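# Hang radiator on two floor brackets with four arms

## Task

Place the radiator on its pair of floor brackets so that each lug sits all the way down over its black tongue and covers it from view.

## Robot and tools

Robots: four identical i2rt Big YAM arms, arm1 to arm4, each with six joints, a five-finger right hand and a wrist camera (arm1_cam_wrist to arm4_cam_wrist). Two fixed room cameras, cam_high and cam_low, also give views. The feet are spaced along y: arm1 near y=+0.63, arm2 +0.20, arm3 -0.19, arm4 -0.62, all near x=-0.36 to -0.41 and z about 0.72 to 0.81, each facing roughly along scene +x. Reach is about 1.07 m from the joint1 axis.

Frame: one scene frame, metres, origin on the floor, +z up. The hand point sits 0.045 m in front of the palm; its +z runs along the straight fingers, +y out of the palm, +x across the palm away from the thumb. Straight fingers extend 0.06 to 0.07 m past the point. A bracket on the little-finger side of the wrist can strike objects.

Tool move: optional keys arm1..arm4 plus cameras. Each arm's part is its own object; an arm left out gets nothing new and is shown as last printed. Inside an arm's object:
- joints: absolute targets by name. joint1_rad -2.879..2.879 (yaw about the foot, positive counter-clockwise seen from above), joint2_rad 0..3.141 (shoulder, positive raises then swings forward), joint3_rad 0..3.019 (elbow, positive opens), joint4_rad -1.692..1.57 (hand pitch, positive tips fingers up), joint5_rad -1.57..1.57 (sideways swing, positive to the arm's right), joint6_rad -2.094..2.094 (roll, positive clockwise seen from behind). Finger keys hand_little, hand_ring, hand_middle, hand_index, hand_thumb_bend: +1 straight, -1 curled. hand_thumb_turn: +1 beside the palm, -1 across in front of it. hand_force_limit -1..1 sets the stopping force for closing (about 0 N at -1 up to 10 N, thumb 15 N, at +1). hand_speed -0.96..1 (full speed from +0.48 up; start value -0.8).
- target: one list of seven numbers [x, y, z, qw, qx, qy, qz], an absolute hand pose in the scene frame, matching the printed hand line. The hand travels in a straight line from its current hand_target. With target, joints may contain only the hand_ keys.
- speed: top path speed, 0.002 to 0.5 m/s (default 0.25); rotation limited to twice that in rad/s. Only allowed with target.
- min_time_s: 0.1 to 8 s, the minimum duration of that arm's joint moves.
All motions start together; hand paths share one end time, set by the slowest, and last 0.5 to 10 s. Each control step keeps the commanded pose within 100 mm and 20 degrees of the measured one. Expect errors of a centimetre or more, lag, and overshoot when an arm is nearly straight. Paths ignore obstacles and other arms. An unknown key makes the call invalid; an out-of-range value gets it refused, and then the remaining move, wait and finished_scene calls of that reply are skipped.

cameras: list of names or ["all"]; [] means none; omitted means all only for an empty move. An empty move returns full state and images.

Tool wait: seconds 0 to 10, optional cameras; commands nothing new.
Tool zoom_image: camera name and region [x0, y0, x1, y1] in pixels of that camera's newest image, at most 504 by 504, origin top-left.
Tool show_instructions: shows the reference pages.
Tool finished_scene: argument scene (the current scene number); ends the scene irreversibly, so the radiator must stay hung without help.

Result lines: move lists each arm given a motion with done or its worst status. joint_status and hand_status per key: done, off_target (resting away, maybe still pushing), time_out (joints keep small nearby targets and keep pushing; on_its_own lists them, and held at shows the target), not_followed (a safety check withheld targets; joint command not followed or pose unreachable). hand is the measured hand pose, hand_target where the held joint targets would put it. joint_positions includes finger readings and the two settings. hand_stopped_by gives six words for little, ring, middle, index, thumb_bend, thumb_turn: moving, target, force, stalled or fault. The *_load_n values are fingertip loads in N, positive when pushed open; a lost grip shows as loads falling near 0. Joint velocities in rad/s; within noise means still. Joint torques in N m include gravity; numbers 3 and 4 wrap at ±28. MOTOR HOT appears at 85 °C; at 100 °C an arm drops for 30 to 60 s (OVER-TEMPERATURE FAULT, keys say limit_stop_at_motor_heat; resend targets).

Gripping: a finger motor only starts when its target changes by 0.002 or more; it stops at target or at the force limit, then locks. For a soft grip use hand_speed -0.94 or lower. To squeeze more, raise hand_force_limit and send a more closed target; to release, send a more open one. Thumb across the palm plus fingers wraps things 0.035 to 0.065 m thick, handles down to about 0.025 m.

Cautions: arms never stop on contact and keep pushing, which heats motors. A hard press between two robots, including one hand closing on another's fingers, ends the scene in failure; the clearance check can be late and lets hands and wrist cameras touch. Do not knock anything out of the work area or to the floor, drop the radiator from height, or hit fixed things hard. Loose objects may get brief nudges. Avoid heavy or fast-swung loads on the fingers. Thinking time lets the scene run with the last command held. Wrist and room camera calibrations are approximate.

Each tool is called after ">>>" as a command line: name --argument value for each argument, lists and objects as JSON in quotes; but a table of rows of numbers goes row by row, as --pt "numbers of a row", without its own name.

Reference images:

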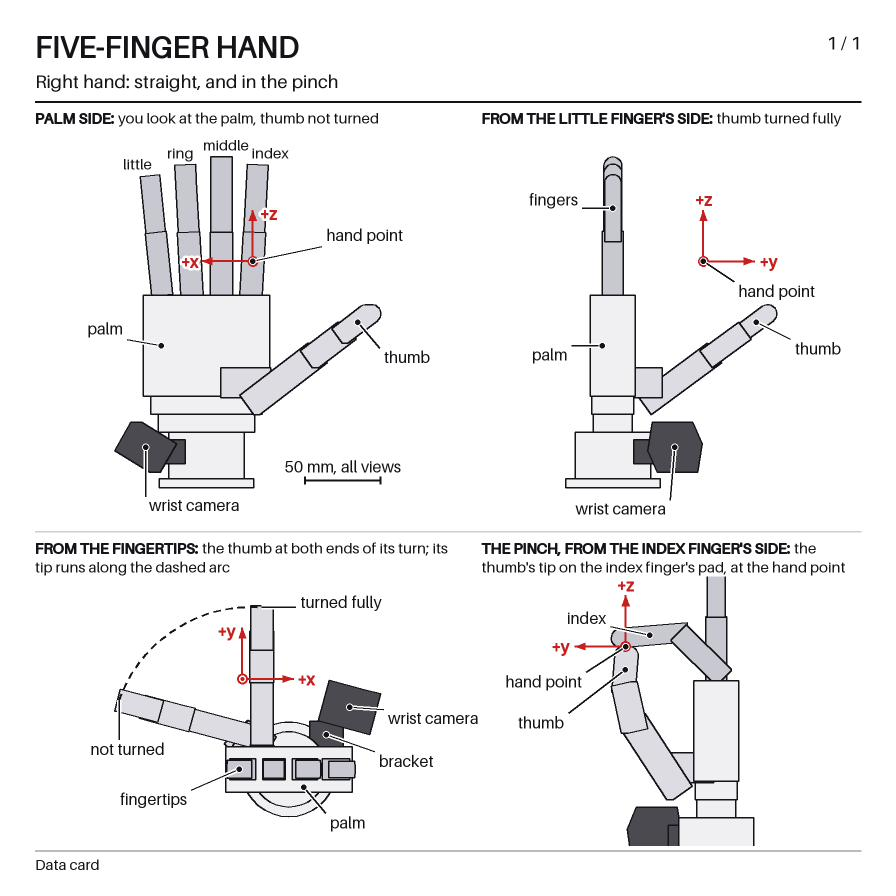

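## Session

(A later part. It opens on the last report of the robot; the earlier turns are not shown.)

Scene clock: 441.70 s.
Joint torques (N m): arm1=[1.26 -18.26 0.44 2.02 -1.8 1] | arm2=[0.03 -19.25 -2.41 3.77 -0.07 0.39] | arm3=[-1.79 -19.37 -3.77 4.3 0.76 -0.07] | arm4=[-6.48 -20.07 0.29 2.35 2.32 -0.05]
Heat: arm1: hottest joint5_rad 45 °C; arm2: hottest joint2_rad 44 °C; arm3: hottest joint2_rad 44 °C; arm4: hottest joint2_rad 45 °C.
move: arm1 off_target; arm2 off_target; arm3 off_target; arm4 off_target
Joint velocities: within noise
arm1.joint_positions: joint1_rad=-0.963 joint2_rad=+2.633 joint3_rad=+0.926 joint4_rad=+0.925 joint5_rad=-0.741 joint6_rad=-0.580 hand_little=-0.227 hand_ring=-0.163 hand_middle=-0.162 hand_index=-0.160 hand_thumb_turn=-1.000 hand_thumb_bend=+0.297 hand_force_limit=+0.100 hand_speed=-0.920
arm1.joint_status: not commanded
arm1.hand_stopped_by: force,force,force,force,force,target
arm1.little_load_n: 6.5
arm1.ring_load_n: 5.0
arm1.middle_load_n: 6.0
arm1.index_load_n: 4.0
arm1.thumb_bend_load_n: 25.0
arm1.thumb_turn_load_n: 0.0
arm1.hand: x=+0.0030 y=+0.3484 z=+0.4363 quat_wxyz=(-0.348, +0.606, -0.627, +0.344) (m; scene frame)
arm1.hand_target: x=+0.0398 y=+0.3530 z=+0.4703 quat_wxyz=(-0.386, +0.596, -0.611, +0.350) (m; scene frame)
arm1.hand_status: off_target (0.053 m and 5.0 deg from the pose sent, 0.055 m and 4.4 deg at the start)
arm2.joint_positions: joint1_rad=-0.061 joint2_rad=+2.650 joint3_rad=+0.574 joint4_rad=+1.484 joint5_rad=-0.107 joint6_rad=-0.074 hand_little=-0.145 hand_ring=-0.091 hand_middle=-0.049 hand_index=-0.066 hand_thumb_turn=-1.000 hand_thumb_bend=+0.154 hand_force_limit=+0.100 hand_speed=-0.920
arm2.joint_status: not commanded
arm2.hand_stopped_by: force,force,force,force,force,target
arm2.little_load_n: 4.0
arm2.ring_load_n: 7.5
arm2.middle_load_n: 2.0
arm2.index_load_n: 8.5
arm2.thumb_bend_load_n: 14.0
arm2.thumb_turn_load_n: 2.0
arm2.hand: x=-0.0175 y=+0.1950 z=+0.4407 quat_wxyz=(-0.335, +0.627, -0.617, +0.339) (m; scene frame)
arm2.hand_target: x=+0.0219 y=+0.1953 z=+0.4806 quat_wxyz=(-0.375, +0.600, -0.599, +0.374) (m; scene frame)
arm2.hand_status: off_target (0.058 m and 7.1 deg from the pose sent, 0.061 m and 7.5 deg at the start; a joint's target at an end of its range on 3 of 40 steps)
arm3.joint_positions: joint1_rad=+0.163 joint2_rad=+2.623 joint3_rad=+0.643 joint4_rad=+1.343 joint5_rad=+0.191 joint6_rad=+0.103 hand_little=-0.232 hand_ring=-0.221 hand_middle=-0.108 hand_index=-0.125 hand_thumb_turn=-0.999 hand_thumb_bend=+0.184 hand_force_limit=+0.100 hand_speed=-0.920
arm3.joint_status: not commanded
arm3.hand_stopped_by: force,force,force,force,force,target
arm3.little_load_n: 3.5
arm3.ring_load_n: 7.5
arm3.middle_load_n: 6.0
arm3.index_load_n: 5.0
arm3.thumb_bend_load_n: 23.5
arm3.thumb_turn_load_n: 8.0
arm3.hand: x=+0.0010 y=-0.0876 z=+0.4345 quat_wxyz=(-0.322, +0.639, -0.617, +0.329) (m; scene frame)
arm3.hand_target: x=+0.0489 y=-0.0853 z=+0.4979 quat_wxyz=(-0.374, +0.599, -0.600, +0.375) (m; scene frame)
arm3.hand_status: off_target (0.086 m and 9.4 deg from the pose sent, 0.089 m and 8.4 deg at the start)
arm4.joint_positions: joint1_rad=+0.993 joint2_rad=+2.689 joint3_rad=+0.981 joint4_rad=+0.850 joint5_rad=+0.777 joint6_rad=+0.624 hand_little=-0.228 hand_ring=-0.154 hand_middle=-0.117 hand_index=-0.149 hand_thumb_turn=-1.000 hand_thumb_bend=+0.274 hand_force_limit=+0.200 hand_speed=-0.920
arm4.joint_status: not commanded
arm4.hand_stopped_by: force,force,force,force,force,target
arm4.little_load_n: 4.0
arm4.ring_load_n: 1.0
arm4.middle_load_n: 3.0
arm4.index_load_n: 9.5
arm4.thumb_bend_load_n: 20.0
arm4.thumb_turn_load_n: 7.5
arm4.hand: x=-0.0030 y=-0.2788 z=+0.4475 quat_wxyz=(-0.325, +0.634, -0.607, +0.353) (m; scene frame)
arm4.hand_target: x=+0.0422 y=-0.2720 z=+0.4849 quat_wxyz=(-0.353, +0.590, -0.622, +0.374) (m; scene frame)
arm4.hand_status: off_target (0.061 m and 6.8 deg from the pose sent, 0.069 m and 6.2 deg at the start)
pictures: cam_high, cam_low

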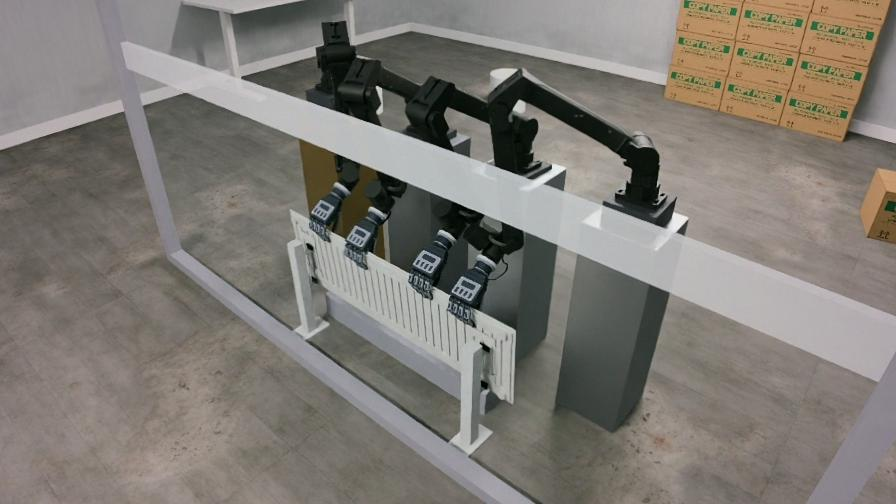

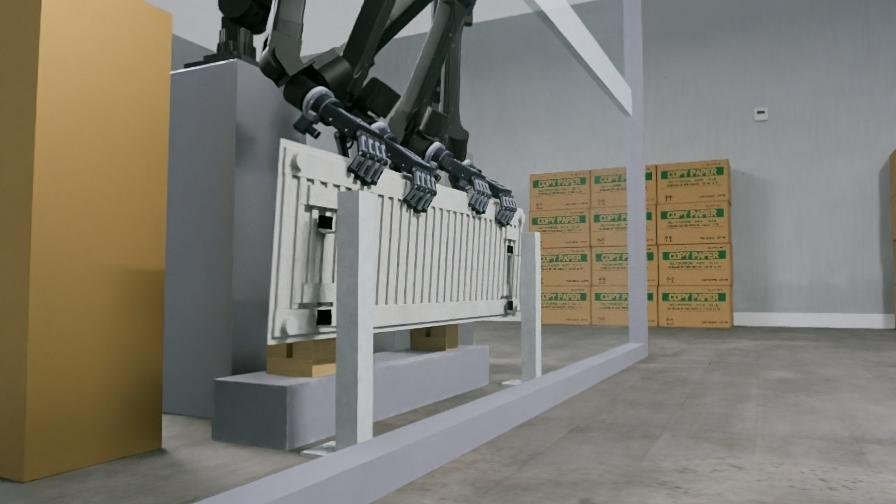

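>>> move --arm1 '{"target":[0.040,0.352,0.468,-0.4157,0.5720,-0.5930,0.3851],"speed":0.03}' --arm2 '{"target":[0.026,0.195,0.480,-0.3851,0.5930,-0.5930,0.3851],"speed":0.03}' --arm3 '{"target":[0.052,-0.085,0.500,-0.4056,0.5792,-0.5792,0.4056],"speed":0.03}' --arm4 '{"target":[0.042,-0.270,0.480,-0.3849,0.5706,-0.6014,0.4057],"speed":0.03}' --cameras '["cam_low","cam_high"]'

>>> zoom_image --camera "cam_low" --region '[290, 280, 350, 340]'

>>> zoom_image --camera "cam_low" --region '[290, 180, 350, 240]'

>>> zoom_image --camera "cam_low" --region '[490, 270, 530, 320]'

>>> zoom_image --camera "cam_low" --region '[490, 220, 530, 270]'

Scene clock: 446.63 s.
Joint torques (N m): arm1=[0.67 -16.38 0.47 3.25 -2.13 0.99] | arm2=[0.09 -18.2 -1.81 4.51 0.02 0.4] | arm3=[-1.14 -15.56 -3.28 6.65 1.42 -0.12] | arm4=[-4.89 -16.91 1.35 3.17 3.05 -0.03]
Heat: arm1: hottest joint5_rad 45 °C; arm2: hottest joint2_rad 45 °C; arm3: hottest joint2_rad 45 °C; arm4: hottest joint2_rad 46 °C.
move: arm1 off_target; arm2 off_target; arm3 off_target; arm4 off_target
Joint velocities: within noise
arm1.joint_positions: joint1_rad=-0.983 joint2_rad=+2.689 joint3_rad=+0.933 joint4_rad=+1.075 joint5_rad=-0.801 joint6_rad=-0.513 hand_little=-0.226 hand_ring=-0.163 hand_middle=-0.162 hand_index=-0.161 hand_thumb_turn=-1.000 hand_thumb_bend=+0.298 hand_force_limit=+0.100 hand_speed=-0.920
arm1.joint_status: not commanded
arm1.hand_stopped_by: force,force,force,force,force,target
arm1.little_load_n: 15.5
arm1.ring_load_n: 5.5
arm1.middle_load_n: 9.5
arm1.index_load_n: 0.0
arm1.thumb_bend_load_n: 29.5
arm1.thumb_turn_load_n: -3.5
arm1.hand: x=+0.0064 y=+0.3485 z=+0.4377 quat_wxyz=(-0.375, +0.587, -0.613, +0.373) (m; scene frame)
arm1.hand_target: x=+0.0378 y=+0.3531 z=+0.4668 quat_wxyz=(-0.415, +0.576, -0.592, +0.380) (m; scene frame)
arm1.hand_status: off_target (0.045 m and 5.6 deg from the pose sent, 0.049 m and 10.7 deg at the start)
arm2.joint_positions: joint1_rad=-0.061 joint2_rad=+2.650 joint3_rad=+0.578 joint4_rad=+1.490 joint5_rad=-0.114 joint6_rad=-0.074 hand_little=-0.145 hand_ring=-0.091 hand_middle=-0.049 hand_index=-0.066 hand_thumb_turn=-1.000 hand_thumb_bend=+0.154 hand_force_limit=+0.100 hand_speed=-0.920
arm2.joint_status: not commanded
arm2.hand_stopped_by: force,force,force,force,force,target
arm2.little_load_n: 4.0
arm2.ring_load_n: 6.0
arm2.middle_load_n: 0.5
arm2.index_load_n: 8.0
arm2.thumb_bend_load_n: 13.5
arm2.thumb_turn_load_n: 2.5
arm2.hand: x=-0.0142 y=+0.1959 z=+0.4421 quat_wxyz=(-0.340, +0.626, -0.613, +0.341) (m; scene frame)
arm2.hand_target: x=+0.0242 y=+0.1951 z=+0.4793 quat_wxyz=(-0.381, +0.598, -0.595, +0.378) (m; scene frame)
arm2.hand_status: off_target (0.055 m and 8.5 deg from the pose sent, 0.059 m and 9.1 deg at the start; a joint's target at an end of its range on 57 of 75 steps)
arm3.joint_positions: joint1_rad=+0.163 joint2_rad=+2.668 joint3_rad=+0.643 joint4_rad=+1.464 joint5_rad=+0.190 joint6_rad=+0.092 hand_little=-0.232 hand_ring=-0.221 hand_middle=-0.108 hand_index=-0.125 hand_thumb_turn=-0.999 hand_thumb_bend=+0.184 hand_force_limit=+0.100 hand_speed=-0.920
arm3.joint_status: not commanded
arm3.hand_stopped_by: force,force,force,force,force,target
arm3.little_load_n: 4.0
arm3.ring_load_n: 10.5
arm3.middle_load_n: 0.0
arm3.index_load_n: 0.0
arm3.thumb_bend_load_n: 21.5
arm3.thumb_turn_load_n: 8.0
arm3.hand: x=+0.0061 y=-0.0867 z=+0.4398 quat_wxyz=(-0.349, +0.626, -0.604, +0.348) (m; scene frame)
arm3.hand_target: x=+0.0488 y=-0.0850 z=+0.4965 quat_wxyz=(-0.402, +0.581, -0.582, +0.402) (m; scene frame)
arm3.hand_status: off_target (0.076 m and 11.1 deg from the pose sent, 0.083 m and 15.3 deg at the start; a joint's target at an end of its range on 22 of 75 steps)
arm4.joint_positions: joint1_rad=+1.011 joint2_rad=+2.726 joint3_rad=+0.981 joint4_rad=+0.994 joint5_rad=+0.841 joint6_rad=+0.560 hand_little=-0.227 hand_ring=-0.154 hand_middle=-0.118 hand_index=-0.149 hand_thumb_turn=-1.000 hand_thumb_bend=+0.274 hand_force_limit=+0.200 hand_speed=-0.920
arm4.joint_status: not commanded
arm4.hand_stopped_by: force,force,force,force,force,target
arm4.little_load_n: 12.5
arm4.ring_load_n: 1.0
arm4.middle_load_n: 0.0
arm4.index_load_n: 7.5
arm4.thumb_bend_load_n: 21.0
arm4.thumb_turn_load_n: 5.5
arm4.hand: x=+0.0032 y=-0.2769 z=+0.4550 quat_wxyz=(-0.357, +0.617, -0.589, +0.380) (m; scene frame)
arm4.hand_target: x=+0.0401 y=-0.2718 z=+0.4802 quat_wxyz=(-0.383, +0.570, -0.603, +0.406) (m; scene frame)
arm4.hand_status: off_target (0.047 m and 7.0 deg from the pose sent, 0.056 m and 11.7 deg at the start)
pictures: cam_high, cam_low

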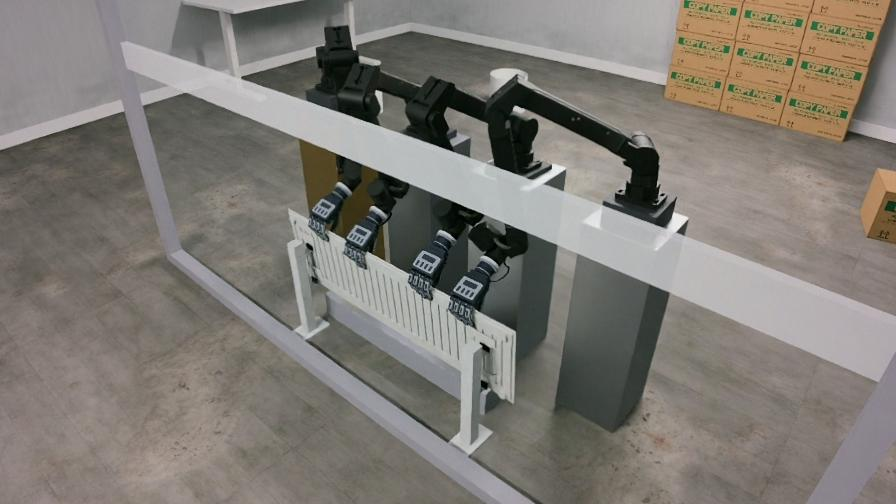

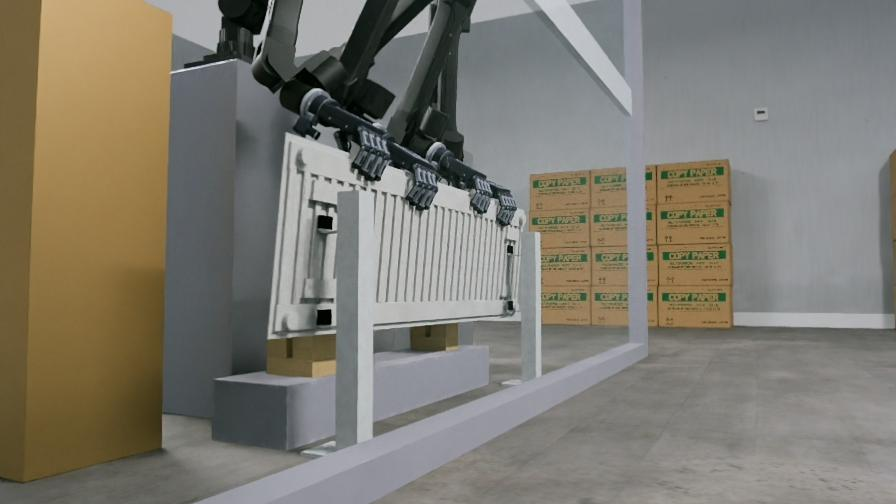

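Scaled by 8.400 from the camera's 896x504 image, which has a finer 1280x720 frame.

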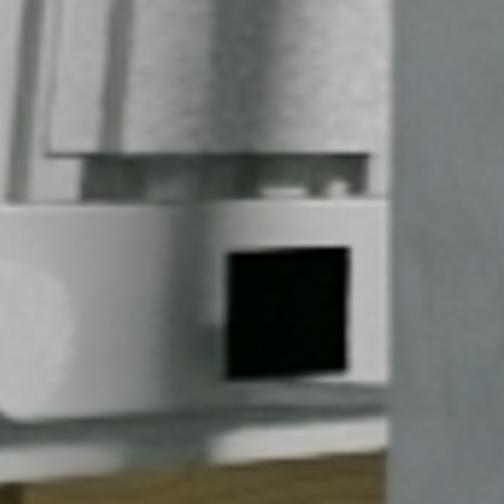

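Scaled by 8.400 from the camera's 896x504 image, which has a finer 1280x720 frame.

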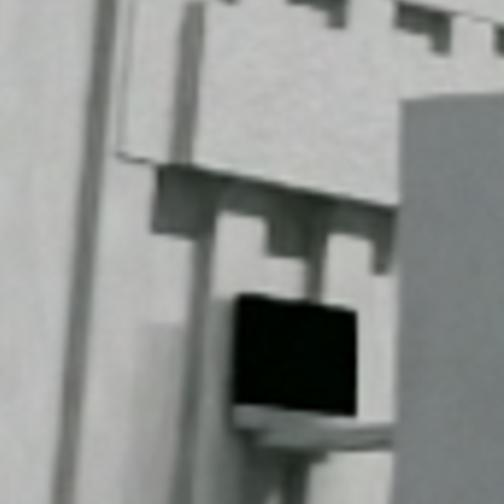

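Scaled by 10.080 from the camera's 896x504 image, which has a finer 1280x720 frame.

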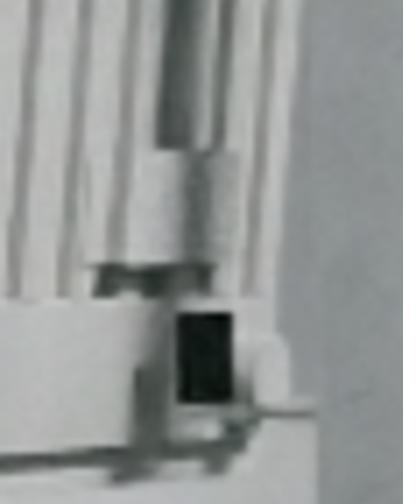

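Scaled by 10.080 from the camera's 896x504 image, which has a finer 1280x720 frame.

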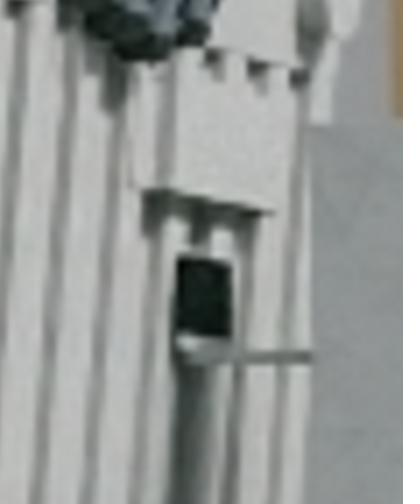

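>>> move --arm1 '{"target":[0.036,0.352,0.466,-0.3663,0.6068,-0.6235,0.3309],"speed":0.03}' --arm2 '{"target":[0.018,0.195,0.482,-0.3536,0.6124,-0.6124,0.3536],"speed":0.03}' --arm3 '{"target":[0.044,-0.085,0.496,-0.3536,0.6124,-0.6124,0.3536],"speed":0.03}' --arm4 '{"target":[0.036,-0.270,0.475,-0.3286,0.6049,-0.6375,0.3462],"speed":0.03}' --cameras '["cam_low","cam_high"]'

>>> zoom_image --camera "cam_low" --region '[290, 280, 350, 340]'

>>> zoom_image --camera "cam_low" --region '[290, 180, 350, 240]'

>>> zoom_image --camera "cam_low" --region '[490, 270, 530, 320]'

>>> zoom_image --camera "cam_low" --region '[490, 220, 530, 270]'

Scene clock: 452.07 s.
Joint torques (N m): arm1=[0.67 -18.43 0.25 1.06 -1.69 0.49] | arm2=[0.32 -20.6 -3.23 3.41 0.11 0.28] | arm3=[-2.02 -19.37 -4.05 3.95 0.57 0.01] | arm4=[-5.89 -20.01 0.66 1.11 1.98 0.09]
Heat: arm1: hottest joint5_rad 45 °C; arm2: hottest joint2_rad 45 °C; arm3: hottest joint2_rad 45 °C; arm4: hottest joint2_rad 46 °C.
move: arm1 off_target; arm2 off_target; arm3 off_target; arm4 off_target
Joint velocities: within noise
arm1.joint_positions: joint1_rad=-0.949 joint2_rad=+2.611 joint3_rad=+0.936 joint4_rad=+0.846 joint5_rad=-0.708 joint6_rad=-0.582 hand_little=-0.227 hand_ring=-0.164 hand_middle=-0.162 hand_index=-0.160 hand_thumb_turn=-1.000 hand_thumb_bend=+0.299 hand_force_limit=+0.100 hand_speed=-0.920
arm1.joint_status: not commanded
arm1.hand_stopped_by: force,force,force,force,force,target
arm1.little_load_n: 3.0
arm1.ring_load_n: 2.0
arm1.middle_load_n: 11.0
arm1.index_load_n: 3.0
arm1.thumb_bend_load_n: 29.0
arm1.thumb_turn_load_n: 1.0
arm1.hand: x=+0.0045 y=+0.3486 z=+0.4350 quat_wxyz=(-0.338, +0.609, -0.641, +0.324) (m; scene frame)
arm1.hand_target: x=+0.0346 y=+0.3527 z=+0.4645 quat_wxyz=(-0.367, +0.608, -0.623, +0.330) (m; scene frame)
arm1.hand_status: off_target (0.044 m and 3.9 deg from the pose sent, 0.041 m and 5.6 deg at the start)
arm2.joint_positions: joint1_rad=-0.059 joint2_rad=+2.599 joint3_rad=+0.578 joint4_rad=+1.372 joint5_rad=-0.104 joint6_rad=-0.070 hand_little=-0.145 hand_ring=-0.091 hand_middle=-0.049 hand_index=-0.066 hand_thumb_turn=-1.000 hand_thumb_bend=+0.154 hand_force_limit=+0.100 hand_speed=-0.920
arm2.joint_status: not commanded
arm2.hand_stopped_by: force,force,force,force,force,target
arm2.little_load_n: 1.0
arm2.ring_load_n: 6.5
arm2.middle_load_n: 3.5
arm2.index_load_n: 10.0
arm2.thumb_bend_load_n: 15.0
arm2.thumb_turn_load_n: 2.5
arm2.hand: x=-0.0169 y=+0.1952 z=+0.4391 quat_wxyz=(-0.319, +0.633, -0.628, +0.319) (m; scene frame)
arm2.hand_target: x=+0.0165 y=+0.1952 z=+0.4796 quat_wxyz=(-0.354, +0.612, -0.612, +0.353) (m; scene frame)
arm2.hand_status: off_target (0.055 m and 6.4 deg from the pose sent, 0.051 m and 2.7 deg at the start; a joint's target at an end of its range on 3 of 111 steps)
arm3.joint_positions: joint1_rad=+0.163 joint2_rad=+2.595 joint3_rad=+0.649 joint4_rad=+1.255 joint5_rad=+0.186 joint6_rad=+0.111 hand_little=-0.232 hand_ring=-0.221 hand_middle=-0.108 hand_index=-0.125 hand_thumb_turn=-0.999 hand_thumb_bend=+0.185 hand_force_limit=+0.100 hand_speed=-0.920
arm3.joint_status: not commanded
arm3.hand_stopped_by: force,force,force,force,force,target
arm3.little_load_n: 0.5
arm3.ring_load_n: 10.5
arm3.middle_load_n: 6.5
arm3.index_load_n: 5.5
arm3.thumb_bend_load_n: 32.0
arm3.thumb_turn_load_n: 8.0
arm3.hand: x=-0.0019 y=-0.0866 z=+0.4303 quat_wxyz=(-0.304, +0.647, -0.625, +0.313) (m; scene frame)
arm3.hand_target: x=+0.0416 y=-0.0853 z=+0.4897 quat_wxyz=(-0.353, +0.612, -0.612, +0.354) (m; scene frame)
arm3.hand_status: off_target (0.080 m and 8.5 deg from the pose sent, 0.068 m and 2.0 deg at the start; a joint's target at an end of its range on 1 of 111 steps)
arm4.joint_positions: joint1_rad=+0.976 joint2_rad=+2.668 joint3_rad=+0.986 joint4_rad=+0.764 joint5_rad=+0.724 joint6_rad=+0.669 hand_little=-0.228 hand_ring=-0.154 hand_middle=-0.117 hand_index=-0.149 hand_thumb_turn=-1.000 hand_thumb_bend=+0.274 hand_force_limit=+0.200 hand_speed=-0.920
arm4.joint_status: not commanded
arm4.hand_stopped_by: force,force,force,force,force,target
arm4.little_load_n: 1.0
arm4.ring_load_n: 0.0
arm4.middle_load_n: 3.0
arm4.index_load_n: 7.5
arm4.thumb_bend_load_n: 23.5
arm4.thumb_turn_load_n: 4.5
arm4.hand: x=-0.0054 y=-0.2780 z=+0.4433 quat_wxyz=(-0.307, +0.641, -0.622, +0.329) (m; scene frame)
arm4.hand_target: x=+0.0348 y=-0.2716 z=+0.4743 quat_wxyz=(-0.328, +0.605, -0.638, +0.347) (m; scene frame)
arm4.hand_status: off_target (0.053 m and 5.5 deg from the pose sent, 0.039 m and 7.6 deg at the start)
pictures: cam_high, cam_low

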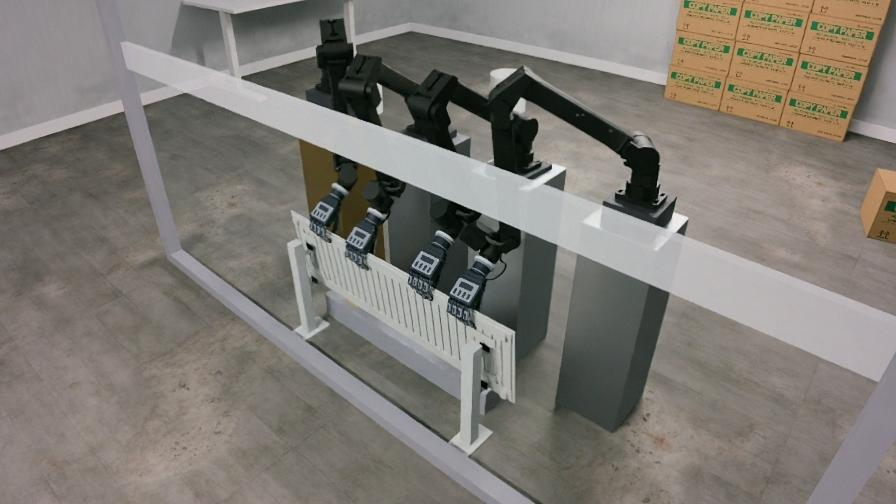

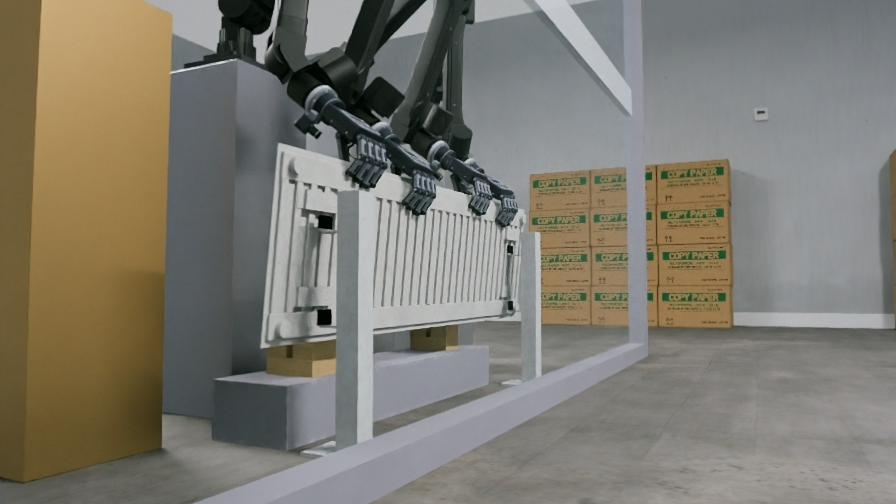

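Scaled by 8.400 from the camera's 896x504 image, which has a finer 1280x720 frame.

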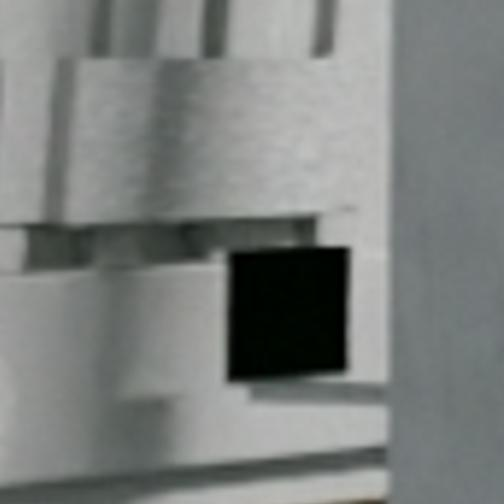

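Scaled by 8.400 from the camera's 896x504 image, which has a finer 1280x720 frame.

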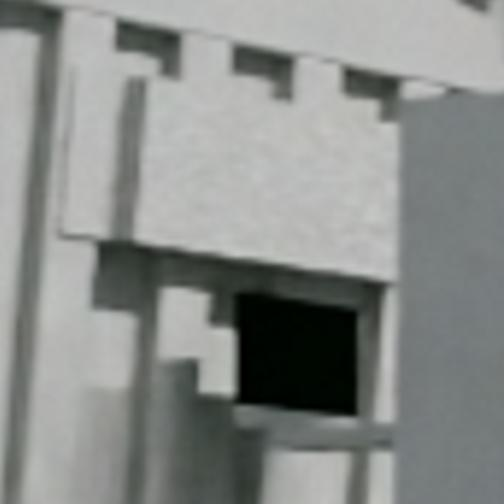

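Scaled by 10.080 from the camera's 896x504 image, which has a finer 1280x720 frame.

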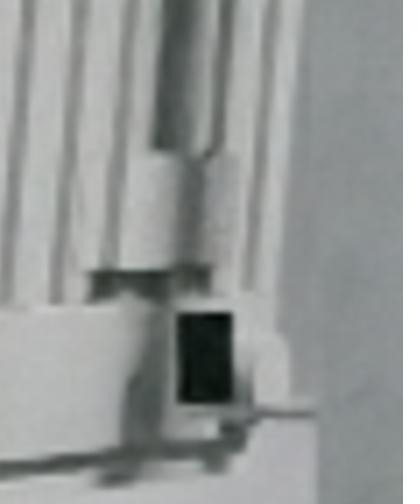

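Scaled by 10.080 from the camera's 896x504 image, which has a finer 1280x720 frame.

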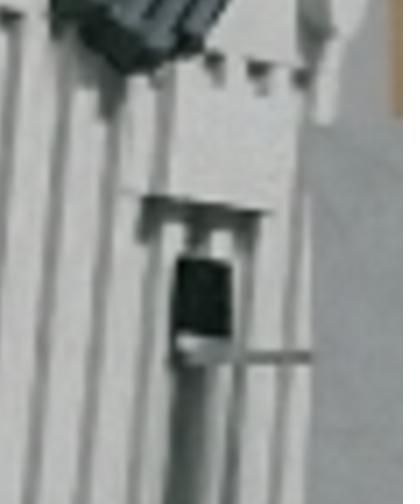

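>>> move --arm1 '{"target":[0.036,0.352,0.476,-0.3663,0.6068,-0.6235,0.3309],"speed":0.03}' --arm2 '{"target":[0.006,0.195,0.462,-0.3374,0.6214,-0.6214,0.3374],"speed":0.03}' --arm3 '{"target":[0.042,-0.085,0.498,-0.3536,0.6124,-0.6124,0.3536],"speed":0.03}' --cameras '["cam_low"]'

>>> zoom_image --camera "cam_low" --region '[330, 120, 550, 260]'

Scene clock: 456.43 s.
Joint torques (N m): arm1=[0.62 -19.84 -0.9 1.26 -1.96 0.55] | arm2=[0.21 -17.38 -2.17 2.21 0.18 0.17] | arm3=[-1.85 -19.55 -4.53 4 0.64 -0.02] | arm4=[-5.83 -19.84 0.64 1.22 2.01 0.06]
Heat: arm1: hottest joint5_rad 44 °C; arm2: hottest joint2_rad 45 °C; arm3: hottest joint2_rad 45 °C; arm4: hottest joint2_rad 45 °C.
move: arm1 off_target; arm2 off_target; arm3 off_target
Joint velocities: within noise
arm1.joint_positions: joint1_rad=-0.947 joint2_rad=+2.604 joint3_rad=+0.936 joint4_rad=+0.829 joint5_rad=-0.701 joint6_rad=-0.589 hand_little=-0.227 hand_ring=-0.164 hand_middle=-0.162 hand_index=-0.160 hand_thumb_turn=-1.000 hand_thumb_bend=+0.299 hand_force_limit=+0.100 hand_speed=-0.920
arm1.joint_status: not commanded
arm1.hand_stopped_by: force,force,force,force,force,target
arm1.little_load_n: 3.5
arm1.ring_load_n: 3.0
arm1.middle_load_n: 12.5
arm1.index_load_n: 4.0
arm1.thumb_bend_load_n: 27.5
arm1.thumb_turn_load_n: 1.5
arm1.hand: x=+0.0041 y=+0.3482 z=+0.4353 quat_wxyz=(-0.334, +0.611, -0.642, +0.321) (m; scene frame)
arm1.hand_target: x=+0.0345 y=+0.3527 z=+0.4731 quat_wxyz=(-0.367, +0.608, -0.623, +0.329) (m; scene frame)
arm1.hand_status: off_target (0.052 m and 4.4 deg from the pose sent, 0.052 m and 3.9 deg at the start)
arm2.joint_positions: joint1_rad=-0.059 joint2_rad=+2.597 joint3_rad=+0.578 joint4_rad=+1.361 joint5_rad=-0.103 joint6_rad=-0.070 hand_little=-0.145 hand_ring=-0.091 hand_middle=-0.049 hand_index=-0.066 hand_thumb_turn=-1.000 hand_thumb_bend=+0.154 hand_force_limit=+0.100 hand_speed=-0.920
arm2.joint_status: not commanded
arm2.hand_stopped_by: force,force,force,force,force,target
arm2.little_load_n: 0.5
arm2.ring_load_n: 6.0
arm2.middle_load_n: 3.0
arm2.index_load_n: 9.5
arm2.thumb_bend_load_n: 15.5
arm2.thumb_turn_load_n: 2.5
arm2.hand: x=-0.0181 y=+0.1953 z=+0.4381 quat_wxyz=(-0.317, +0.634, -0.630, +0.316) (m; scene frame)
arm2.hand_target: x=+0.0054 y=+0.1951 z=+0.4614 quat_wxyz=(-0.338, +0.621, -0.621, +0.337) (m; scene frame)
arm2.hand_status: off_target (0.034 m and 3.8 deg from the pose sent, 0.033 m and 3.4 deg at the start)
arm3.joint_positions: joint1_rad=+0.163 joint2_rad=+2.595 joint3_rad=+0.649 joint4_rad=+1.255 joint5_rad=+0.186 joint6_rad=+0.112 hand_little=-0.232 hand_ring=-0.221 hand_middle=-0.108 hand_index=-0.125 hand_thumb_turn=-0.999 hand_thumb_bend=+0.185 hand_force_limit=+0.100 hand_speed=-0.920
arm3.joint_status: not commanded
arm3.hand_stopped_by: force,force,force,force,force,target
arm3.little_load_n: 0.5
arm3.ring_load_n: 10.5
arm3.middle_load_n: 6.5
arm3.index_load_n: 5.5
arm3.thumb_bend_load_n: 32.0
arm3.thumb_turn_load_n: 8.0
arm3.hand: x=-0.0020 y=-0.0866 z=+0.4301 quat_wxyz=(-0.304, +0.647, -0.625, +0.313) (m; scene frame)
arm3.hand_target: x=+0.0397 y=-0.0852 z=+0.4910 quat_wxyz=(-0.353, +0.612, -0.613, +0.354) (m; scene frame)
arm3.hand_status: off_target (0.081 m and 8.5 deg from the pose sent, 0.081 m and 8.5 deg at the start)
arm4: as last shown
arm4.joint_positions: joint1_rad=+0.976 joint2_rad=+2.668 joint3_rad=+0.986 joint4_rad=+0.763 joint5_rad=+0.723 joint6_rad=+0.670 hand_little=-0.228 hand_ring=-0.154 hand_middle=-0.117 hand_index=-0.149 hand_thumb_turn=-1.000 hand_thumb_bend=+0.274 hand_force_limit=+0.200 hand_speed=-0.920
arm4.little_load_n: 1.5
arm4.ring_load_n: 0.5
arm4.middle_load_n: 3.5
arm4.thumb_bend_load_n: 23.0
arm4.hand: x=-0.0057 y=-0.2780 z=+0.4431 quat_wxyz=(-0.306, +0.641, -0.622, +0.328) (m; scene frame)
arm4.hand_target: x=+0.0348 y=-0.2715 z=+0.4744 quat_wxyz=(-0.328, +0.605, -0.638, +0.347) (m; scene frame)
pictures: cam_low

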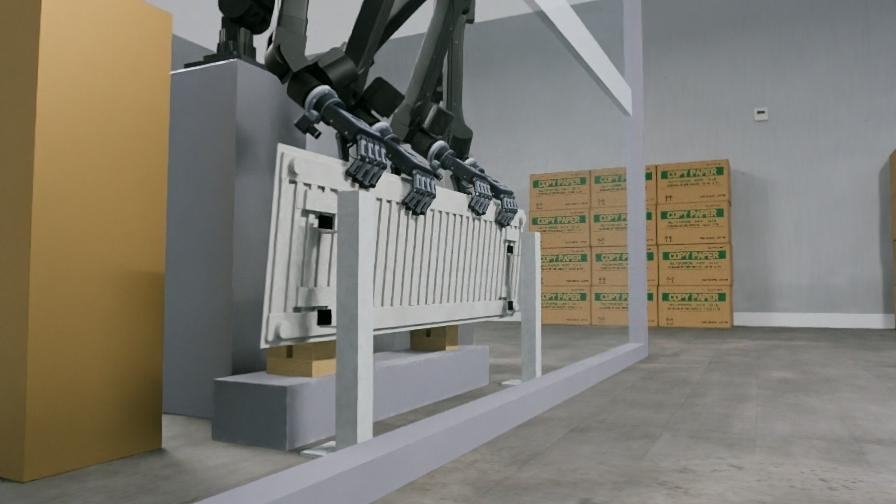

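Scaled by 2.291 from the camera's 896x504 image, which has a finer 1280x720 frame.

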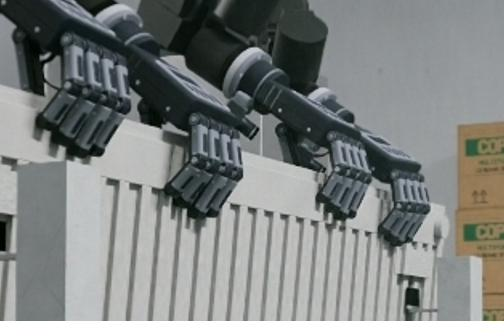

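>>> move --arm1 '{"target":[0.036,0.352,0.484,-0.3663,0.6068,-0.6235,0.3309],"speed":0.03}' --arm2 '{"target":[-0.010,0.195,0.446,-0.3374,0.6214,-0.6214,0.3374],"speed":0.03}' --arm3 '{"target":[0.042,-0.085,0.500,-0.3536,0.6124,-0.6124,0.3536],"speed":0.03}' --cameras '["cam_low"]'

>>> zoom_image --camera "cam_low" --region '[490, 220, 530, 270]'

Scene clock: 466.53 s.
Joint torques (N m): arm1=[0.5 -20.66 -1.54 1.33 -2.11 0.56] | arm2=[0.38 -13.39 -2.09 3.41 0.02 0.13] | arm3=[-1.79 -19.72 -4.72 3.97 0.69 -0.04] | arm4=[-5.83 -19.9 0.53 1.26 2.06 0.05]
Heat: arm1: hottest joint5_rad 45 °C; arm2: hottest joint2_rad 45 °C; arm3: hottest joint2_rad 46 °C; arm4: hottest joint2_rad 45 °C.
move: arm1 off_target; arm2 off_target; arm3 off_target
Joint velocities: within noise
arm1.joint_positions: joint1_rad=-0.943 joint2_rad=+2.594 joint3_rad=+0.933 joint4_rad=+0.817 joint5_rad=-0.698 joint6_rad=-0.592 hand_little=-0.227 hand_ring=-0.163 hand_middle=-0.162 hand_index=-0.160 hand_thumb_turn=-1.000 hand_thumb_bend=+0.299 hand_force_limit=+0.100 hand_speed=-0.920
arm1.joint_status: not commanded
arm1.hand_stopped_by: force,force,force,force,force,target
arm1.little_load_n: 3.0
arm1.ring_load_n: 4.0
arm1.middle_load_n: 14.0
arm1.index_load_n: 6.0
arm1.thumb_bend_load_n: 26.0
arm1.thumb_turn_load_n: 1.5
arm1.hand: x=+0.0048 y=+0.3488 z=+0.4376 quat_wxyz=(-0.333, +0.612, -0.642, +0.318) (m; scene frame)
arm1.hand_target: x=+0.0346 y=+0.3527 z=+0.4801 quat_wxyz=(-0.367, +0.608, -0.622, +0.329) (m; scene frame)
arm1.hand_status: off_target (0.056 m and 4.6 deg from the pose sent, 0.058 m and 4.4 deg at the start)
arm2.joint_positions: joint1_rad=-0.059 joint2_rad=+2.619 joint3_rad=+0.577 joint4_rad=+1.413 joint5_rad=-0.104 joint6_rad=-0.070 hand_little=-0.145 hand_ring=-0.091 hand_middle=-0.049 hand_index=-0.066 hand_thumb_turn=-1.000 hand_thumb_bend=+0.154 hand_force_limit=+0.100 hand_speed=-0.920
arm2.joint_status: not commanded
arm2.hand_stopped_by: force,force,force,force,force,target
arm2.little_load_n: 1.5
arm2.ring_load_n: 6.0
arm2.middle_load_n: 2.0
arm2.index_load_n: 9.5
arm2.thumb_bend_load_n: 13.5
arm2.thumb_turn_load_n: 2.0
arm2.hand: x=-0.0176 y=+0.1954 z=+0.4389 quat_wxyz=(-0.325, +0.631, -0.625, +0.326) (m; scene frame)
arm2.hand_target: x=-0.0102 y=+0.1950 z=+0.4460 quat_wxyz=(-0.337, +0.622, -0.622, +0.337) (m; scene frame)
arm2.hand_status: off_target (0.010 m and 2.3 deg from the pose sent, 0.011 m and 3.8 deg at the start)
arm3.joint_positions: joint1_rad=+0.163 joint2_rad=+2.592 joint3_rad=+0.649 joint4_rad=+1.253 joint5_rad=+0.185 joint6_rad=+0.114 hand_little=-0.232 hand_ring=-0.221 hand_middle=-0.108 hand_index=-0.125 hand_thumb_turn=-0.999 hand_thumb_bend=+0.185 hand_force_limit=+0.100 hand_speed=-0.920
arm3.joint_status: not commanded
arm3.hand_stopped_by: force,force,force,force,force,target
arm3.little_load_n: 1.0
arm3.ring_load_n: 11.5
arm3.middle_load_n: 7.5
arm3.index_load_n: 6.5
arm3.thumb_bend_load_n: 33.0
arm3.thumb_turn_load_n: 8.5
arm3.hand: x=-0.0015 y=-0.0861 z=+0.4308 quat_wxyz=(-0.305, +0.647, -0.626, +0.312) (m; scene frame)
arm3.hand_target: x=+0.0398 y=-0.0851 z=+0.4927 quat_wxyz=(-0.353, +0.612, -0.613, +0.354) (m; scene frame)
arm3.hand_status: off_target (0.082 m and 8.5 deg from the pose sent, 0.083 m and 8.5 deg at the start)
arm4: as last shown
arm4.joint_positions: joint1_rad=+0.976 joint2_rad=+2.668 joint3_rad=+0.988 joint4_rad=+0.762 joint5_rad=+0.722 joint6_rad=+0.670 hand_little=-0.228 hand_ring=-0.154 hand_middle=-0.117 hand_index=-0.149 hand_thumb_turn=-1.000 hand_thumb_bend=+0.274 hand_force_limit=+0.200 hand_speed=-0.920
arm4.little_load_n: 1.0
arm4.thumb_turn_load_n: 4.0
arm4.hand: x=-0.0050 y=-0.2772 z=+0.4431 quat_wxyz=(-0.307, +0.641, -0.623, +0.328) (m; scene frame)
arm4.hand_target: x=+0.0349 y=-0.2715 z=+0.4744 quat_wxyz=(-0.328, +0.605, -0.638, +0.347) (m; scene frame)
pictures: cam_low

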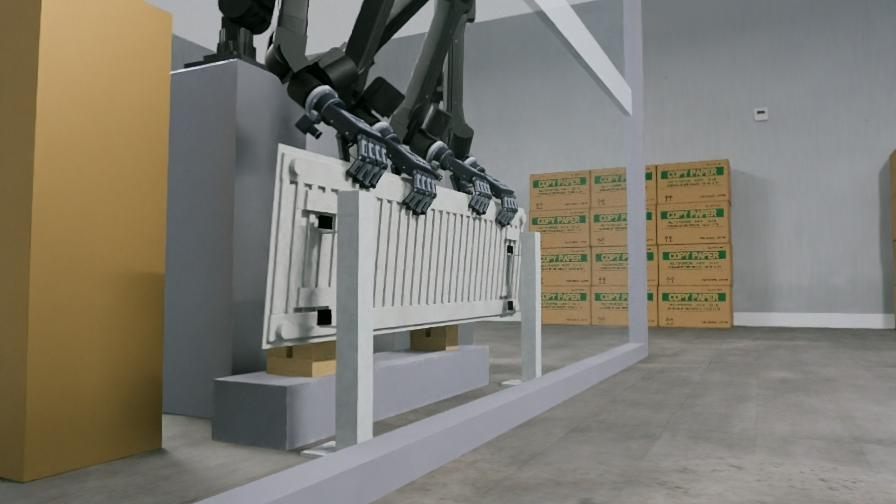

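Scaled by 10.080 from the camera's 896x504 image, which has a finer 1280x720 frame.

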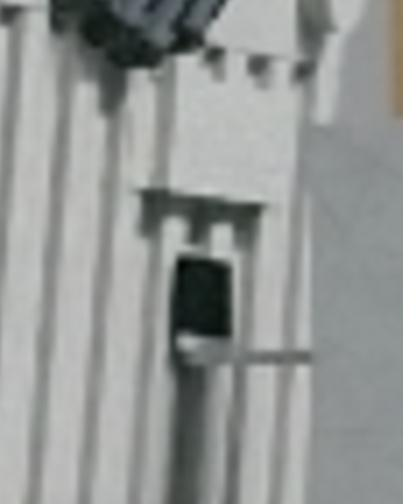

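>>> move --arm2 '{"joints":{"hand_speed":-0.8,"hand_little":0.5,"hand_ring":0.5,"hand_middle":0.5,"hand_index":0.5,"hand_thumb_bend":0.6}}' --cameras '[]'

>>> move --arm2 '{"target":[-0.018,0.195,0.545,-0.2706,0.6533,-0.6533,0.2706],"speed":0.12}' --cameras '["cam_low","cam_high"]'

>>> zoom_image --camera "cam_low" --region '[290, 280, 350, 340]'

>>> zoom_image --camera "cam_low" --region '[290, 180, 350, 240]'

>>> zoom_image --camera "cam_low" --region '[490, 220, 530, 270]'

Scene clock: 470.03 s.
Joint torques (N m): arm1=[0.38 -20.66 -1.35 1.47 -2.37 0.66] | arm2=[-0.56 -13.27 -1.96 2.51 0.03 0.11] | arm3=[-2.02 -19.72 -4.72 4.1 0.78 -0.03] | arm4=[-5.77 -19.96 0.55 1.29 2.21 0.05]
Heat: arm1: hottest joint5_rad 46 °C; arm2: hottest joint2_rad 45 °C; arm3: hottest joint2_rad 46 °C; arm4: hottest joint2_rad 45 °C.
move: arm2 done
Joint velocities: within noise
arm1, arm3, arm4: as last shown
arm1.joint_positions: joint1_rad=-0.943 joint2_rad=+2.594 joint3_rad=+0.930 joint4_rad=+0.814 joint5_rad=-0.691 joint6_rad=-0.599 hand_little=-0.227 hand_ring=-0.163 hand_middle=-0.162 hand_index=-0.160 hand_thumb_turn=-1.000 hand_thumb_bend=+0.299 hand_force_limit=+0.100 hand_speed=-0.920
arm1.little_load_n: 3.5
arm1.ring_load_n: 5.0
arm1.middle_load_n: 14.5
arm1.index_load_n: 4.0
arm1.thumb_bend_load_n: 27.0
arm1.hand: x=+0.0026 y=+0.3494 z=+0.4363 quat_wxyz=(-0.329, +0.615, -0.643, +0.317) (m; scene frame)
arm1.hand_target: x=+0.0345 y=+0.3528 z=+0.4800 quat_wxyz=(-0.367, +0.608, -0.623, +0.329) (m; scene frame)
arm2.joint_positions: joint1_rad=-0.059 joint2_rad=+2.619 joint3_rad=+0.573 joint4_rad=+1.436 joint5_rad=-0.104 joint6_rad=-0.070 hand_little=+0.500 hand_ring=+0.500 hand_middle=+0.500 hand_index=+0.500 hand_thumb_turn=-1.000 hand_thumb_bend=+0.600 hand_force_limit=+0.100 hand_speed=-0.800
arm2.joint_status: all done
arm2.hand_stopped_by: target,target,target,target,target,target
arm2.little_load_n: 0.0
arm2.ring_load_n: -0.5
arm2.middle_load_n: 0.0
arm2.index_load_n: 0.0
arm2.thumb_bend_load_n: 0.0
arm2.thumb_turn_load_n: 0.0
arm2.hand: x=-0.0149 y=+0.1952 z=+0.4430 quat_wxyz=(-0.330, +0.628, -0.621, +0.332) (m; scene frame)
arm2.hand_target: x=-0.0103 y=+0.1950 z=+0.4460 quat_wxyz=(-0.337, +0.622, -0.622, +0.337) (m; scene frame)
arm2.hand_status: not commanded
arm3.joint_positions: joint1_rad=+0.163 joint2_rad=+2.592 joint3_rad=+0.649 joint4_rad=+1.249 joint5_rad=+0.183 joint6_rad=+0.114 hand_little=-0.232 hand_ring=-0.221 hand_middle=-0.107 hand_index=-0.125 hand_thumb_turn=-0.999 hand_thumb_bend=+0.186 hand_force_limit=+0.100 hand_speed=-0.920
arm3.little_load_n: 0.5
arm3.middle_load_n: 9.0
arm3.index_load_n: 7.0
arm3.thumb_bend_load_n: 35.0
arm3.hand: x=-0.0023 y=-0.0859 z=+0.4302 quat_wxyz=(-0.304, +0.648, -0.626, +0.310) (m; scene frame)
arm3.hand_target: x=+0.0398 y=-0.0851 z=+0.4926 quat_wxyz=(-0.353, +0.612, -0.613, +0.354) (m; scene frame)
arm4.joint_positions: joint1_rad=+0.976 joint2_rad=+2.668 joint3_rad=+0.988 joint4_rad=+0.762 joint5_rad=+0.718 joint6_rad=+0.670 hand_little=-0.228 hand_ring=-0.154 hand_middle=-0.117 hand_index=-0.149 hand_thumb_turn=-1.000 hand_thumb_bend=+0.274 hand_force_limit=+0.200 hand_speed=-0.920
arm4.little_load_n: 0.5
arm4.middle_load_n: 4.0
arm4.thumb_bend_load_n: 23.5
arm4.hand: x=-0.0056 y=-0.2769 z=+0.4428 quat_wxyz=(-0.307, +0.642, -0.623, +0.326) (m; scene frame)
arm4.hand_target: x=+0.0349 y=-0.2714 z=+0.4744 quat_wxyz=(-0.328, +0.605, -0.638, +0.347) (m; scene frame)
pictures: none
No camera images: "cameras" was empty.

Scene clock: 471.80 s.
Joint torques (N m): arm1=[0.38 -20.66 -1.33 1.48 -2.37 0.67] | arm2=[0.73 -13.22 1.69 1.1 0.19 -0.01] | arm3=[-1.96 -19.78 -4.72 4.08 0.77 -0.04] | arm4=[-5.83 -19.96 0.54 1.29 2.21 0.05]
Heat: arm1: hottest joint5_rad 46 °C; arm2: hottest joint2_rad 45 °C; arm3: hottest joint2_rad 46 °C; arm4: hottest joint2_rad 45 °C.
move: arm2 done
Joint velocities: within noise
arm1, arm3, arm4: as last shown
arm1.index_load_n: 3.5
arm2.joint_positions: joint1_rad=-0.059 joint2_rad=+2.060 joint3_rad=+0.450 joint4_rad=+0.798 joint5_rad=-0.088 joint6_rad=-0.070 hand_little=+0.500 hand_ring=+0.500 hand_middle=+0.500 hand_index=+0.500 hand_thumb_turn=-1.000 hand_thumb_bend=+0.600 hand_force_limit=+0.100 hand_speed=-0.800
arm2.joint_status: not commanded
arm2.hand_stopped_by: target,target,target,target,target,target
arm2.little_load_n: 0.0
arm2.ring_load_n: 0.0
arm2.middle_load_n: 0.0
arm2.index_load_n: 0.0
arm2.thumb_bend_load_n: 0.0
arm2.thumb_turn_load_n: 0.0
arm2.hand: x=-0.0242 y=+0.1940 z=+0.5407 quat_wxyz=(-0.268, +0.652, -0.658, +0.266) (m; scene frame)
arm2.hand_target: x=-0.0180 y=+0.1950 z=+0.5450 quat_wxyz=(-0.271, +0.653, -0.653, +0.271) (m; scene frame)
arm2.hand_status: done (0.008 m and 0.8 deg from the pose sent, 0.102 m and 10.9 deg at the start)
arm3.ring_load_n: 11.0
arm3.thumb_turn_load_n: 9.0
arm4.middle_load_n: 4.5
arm4.thumb_bend_load_n: 23.0
pictures: cam_high, cam_low

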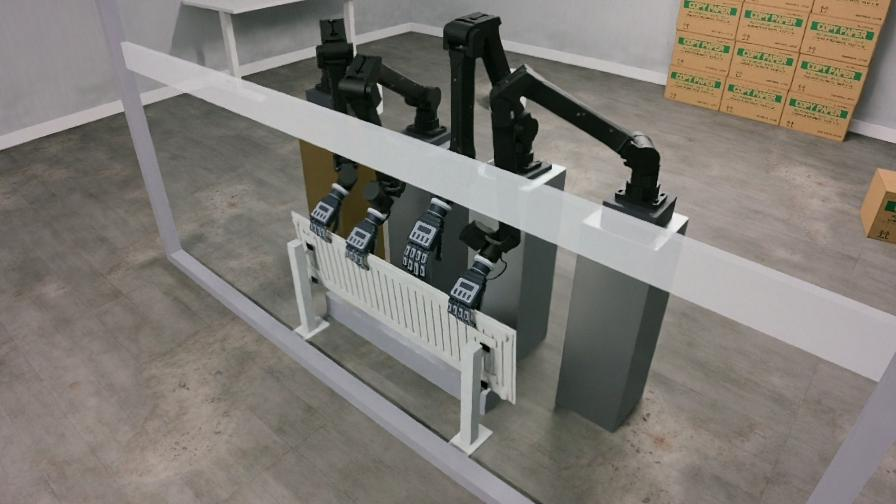

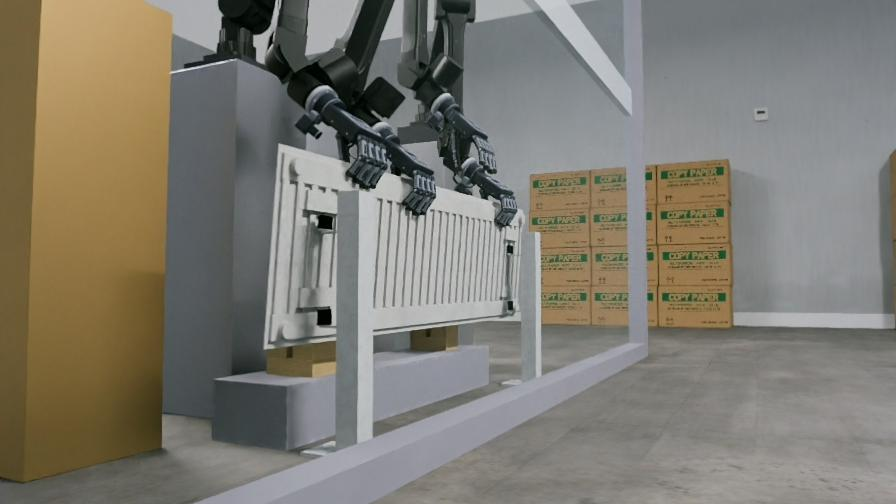

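Scaled by 8.400 from the camera's 896x504 image, which has a finer 1280x720 frame.

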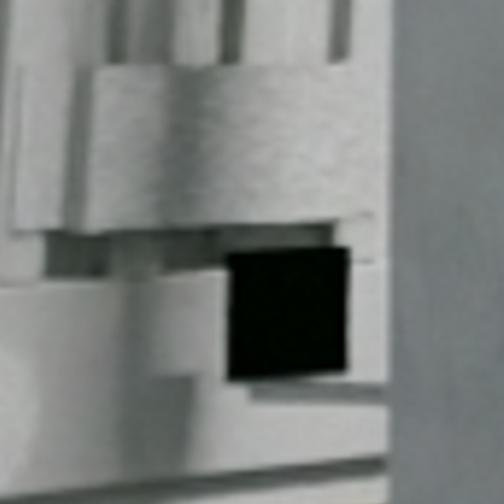

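Scaled by 8.400 from the camera's 896x504 image, which has a finer 1280x720 frame.

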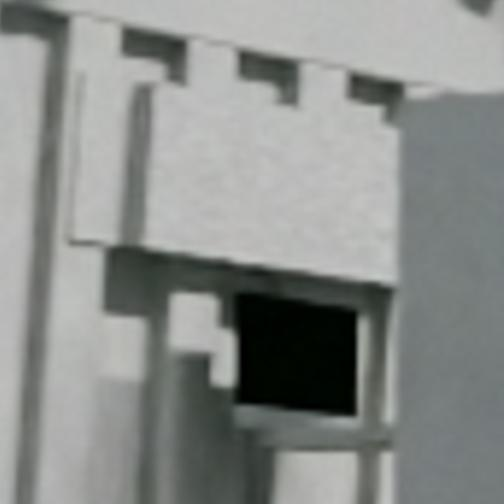

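Scaled by 10.080 from the camera's 896x504 image, which has a finer 1280x720 frame.

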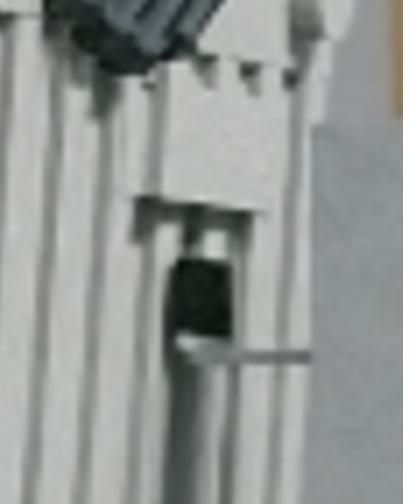

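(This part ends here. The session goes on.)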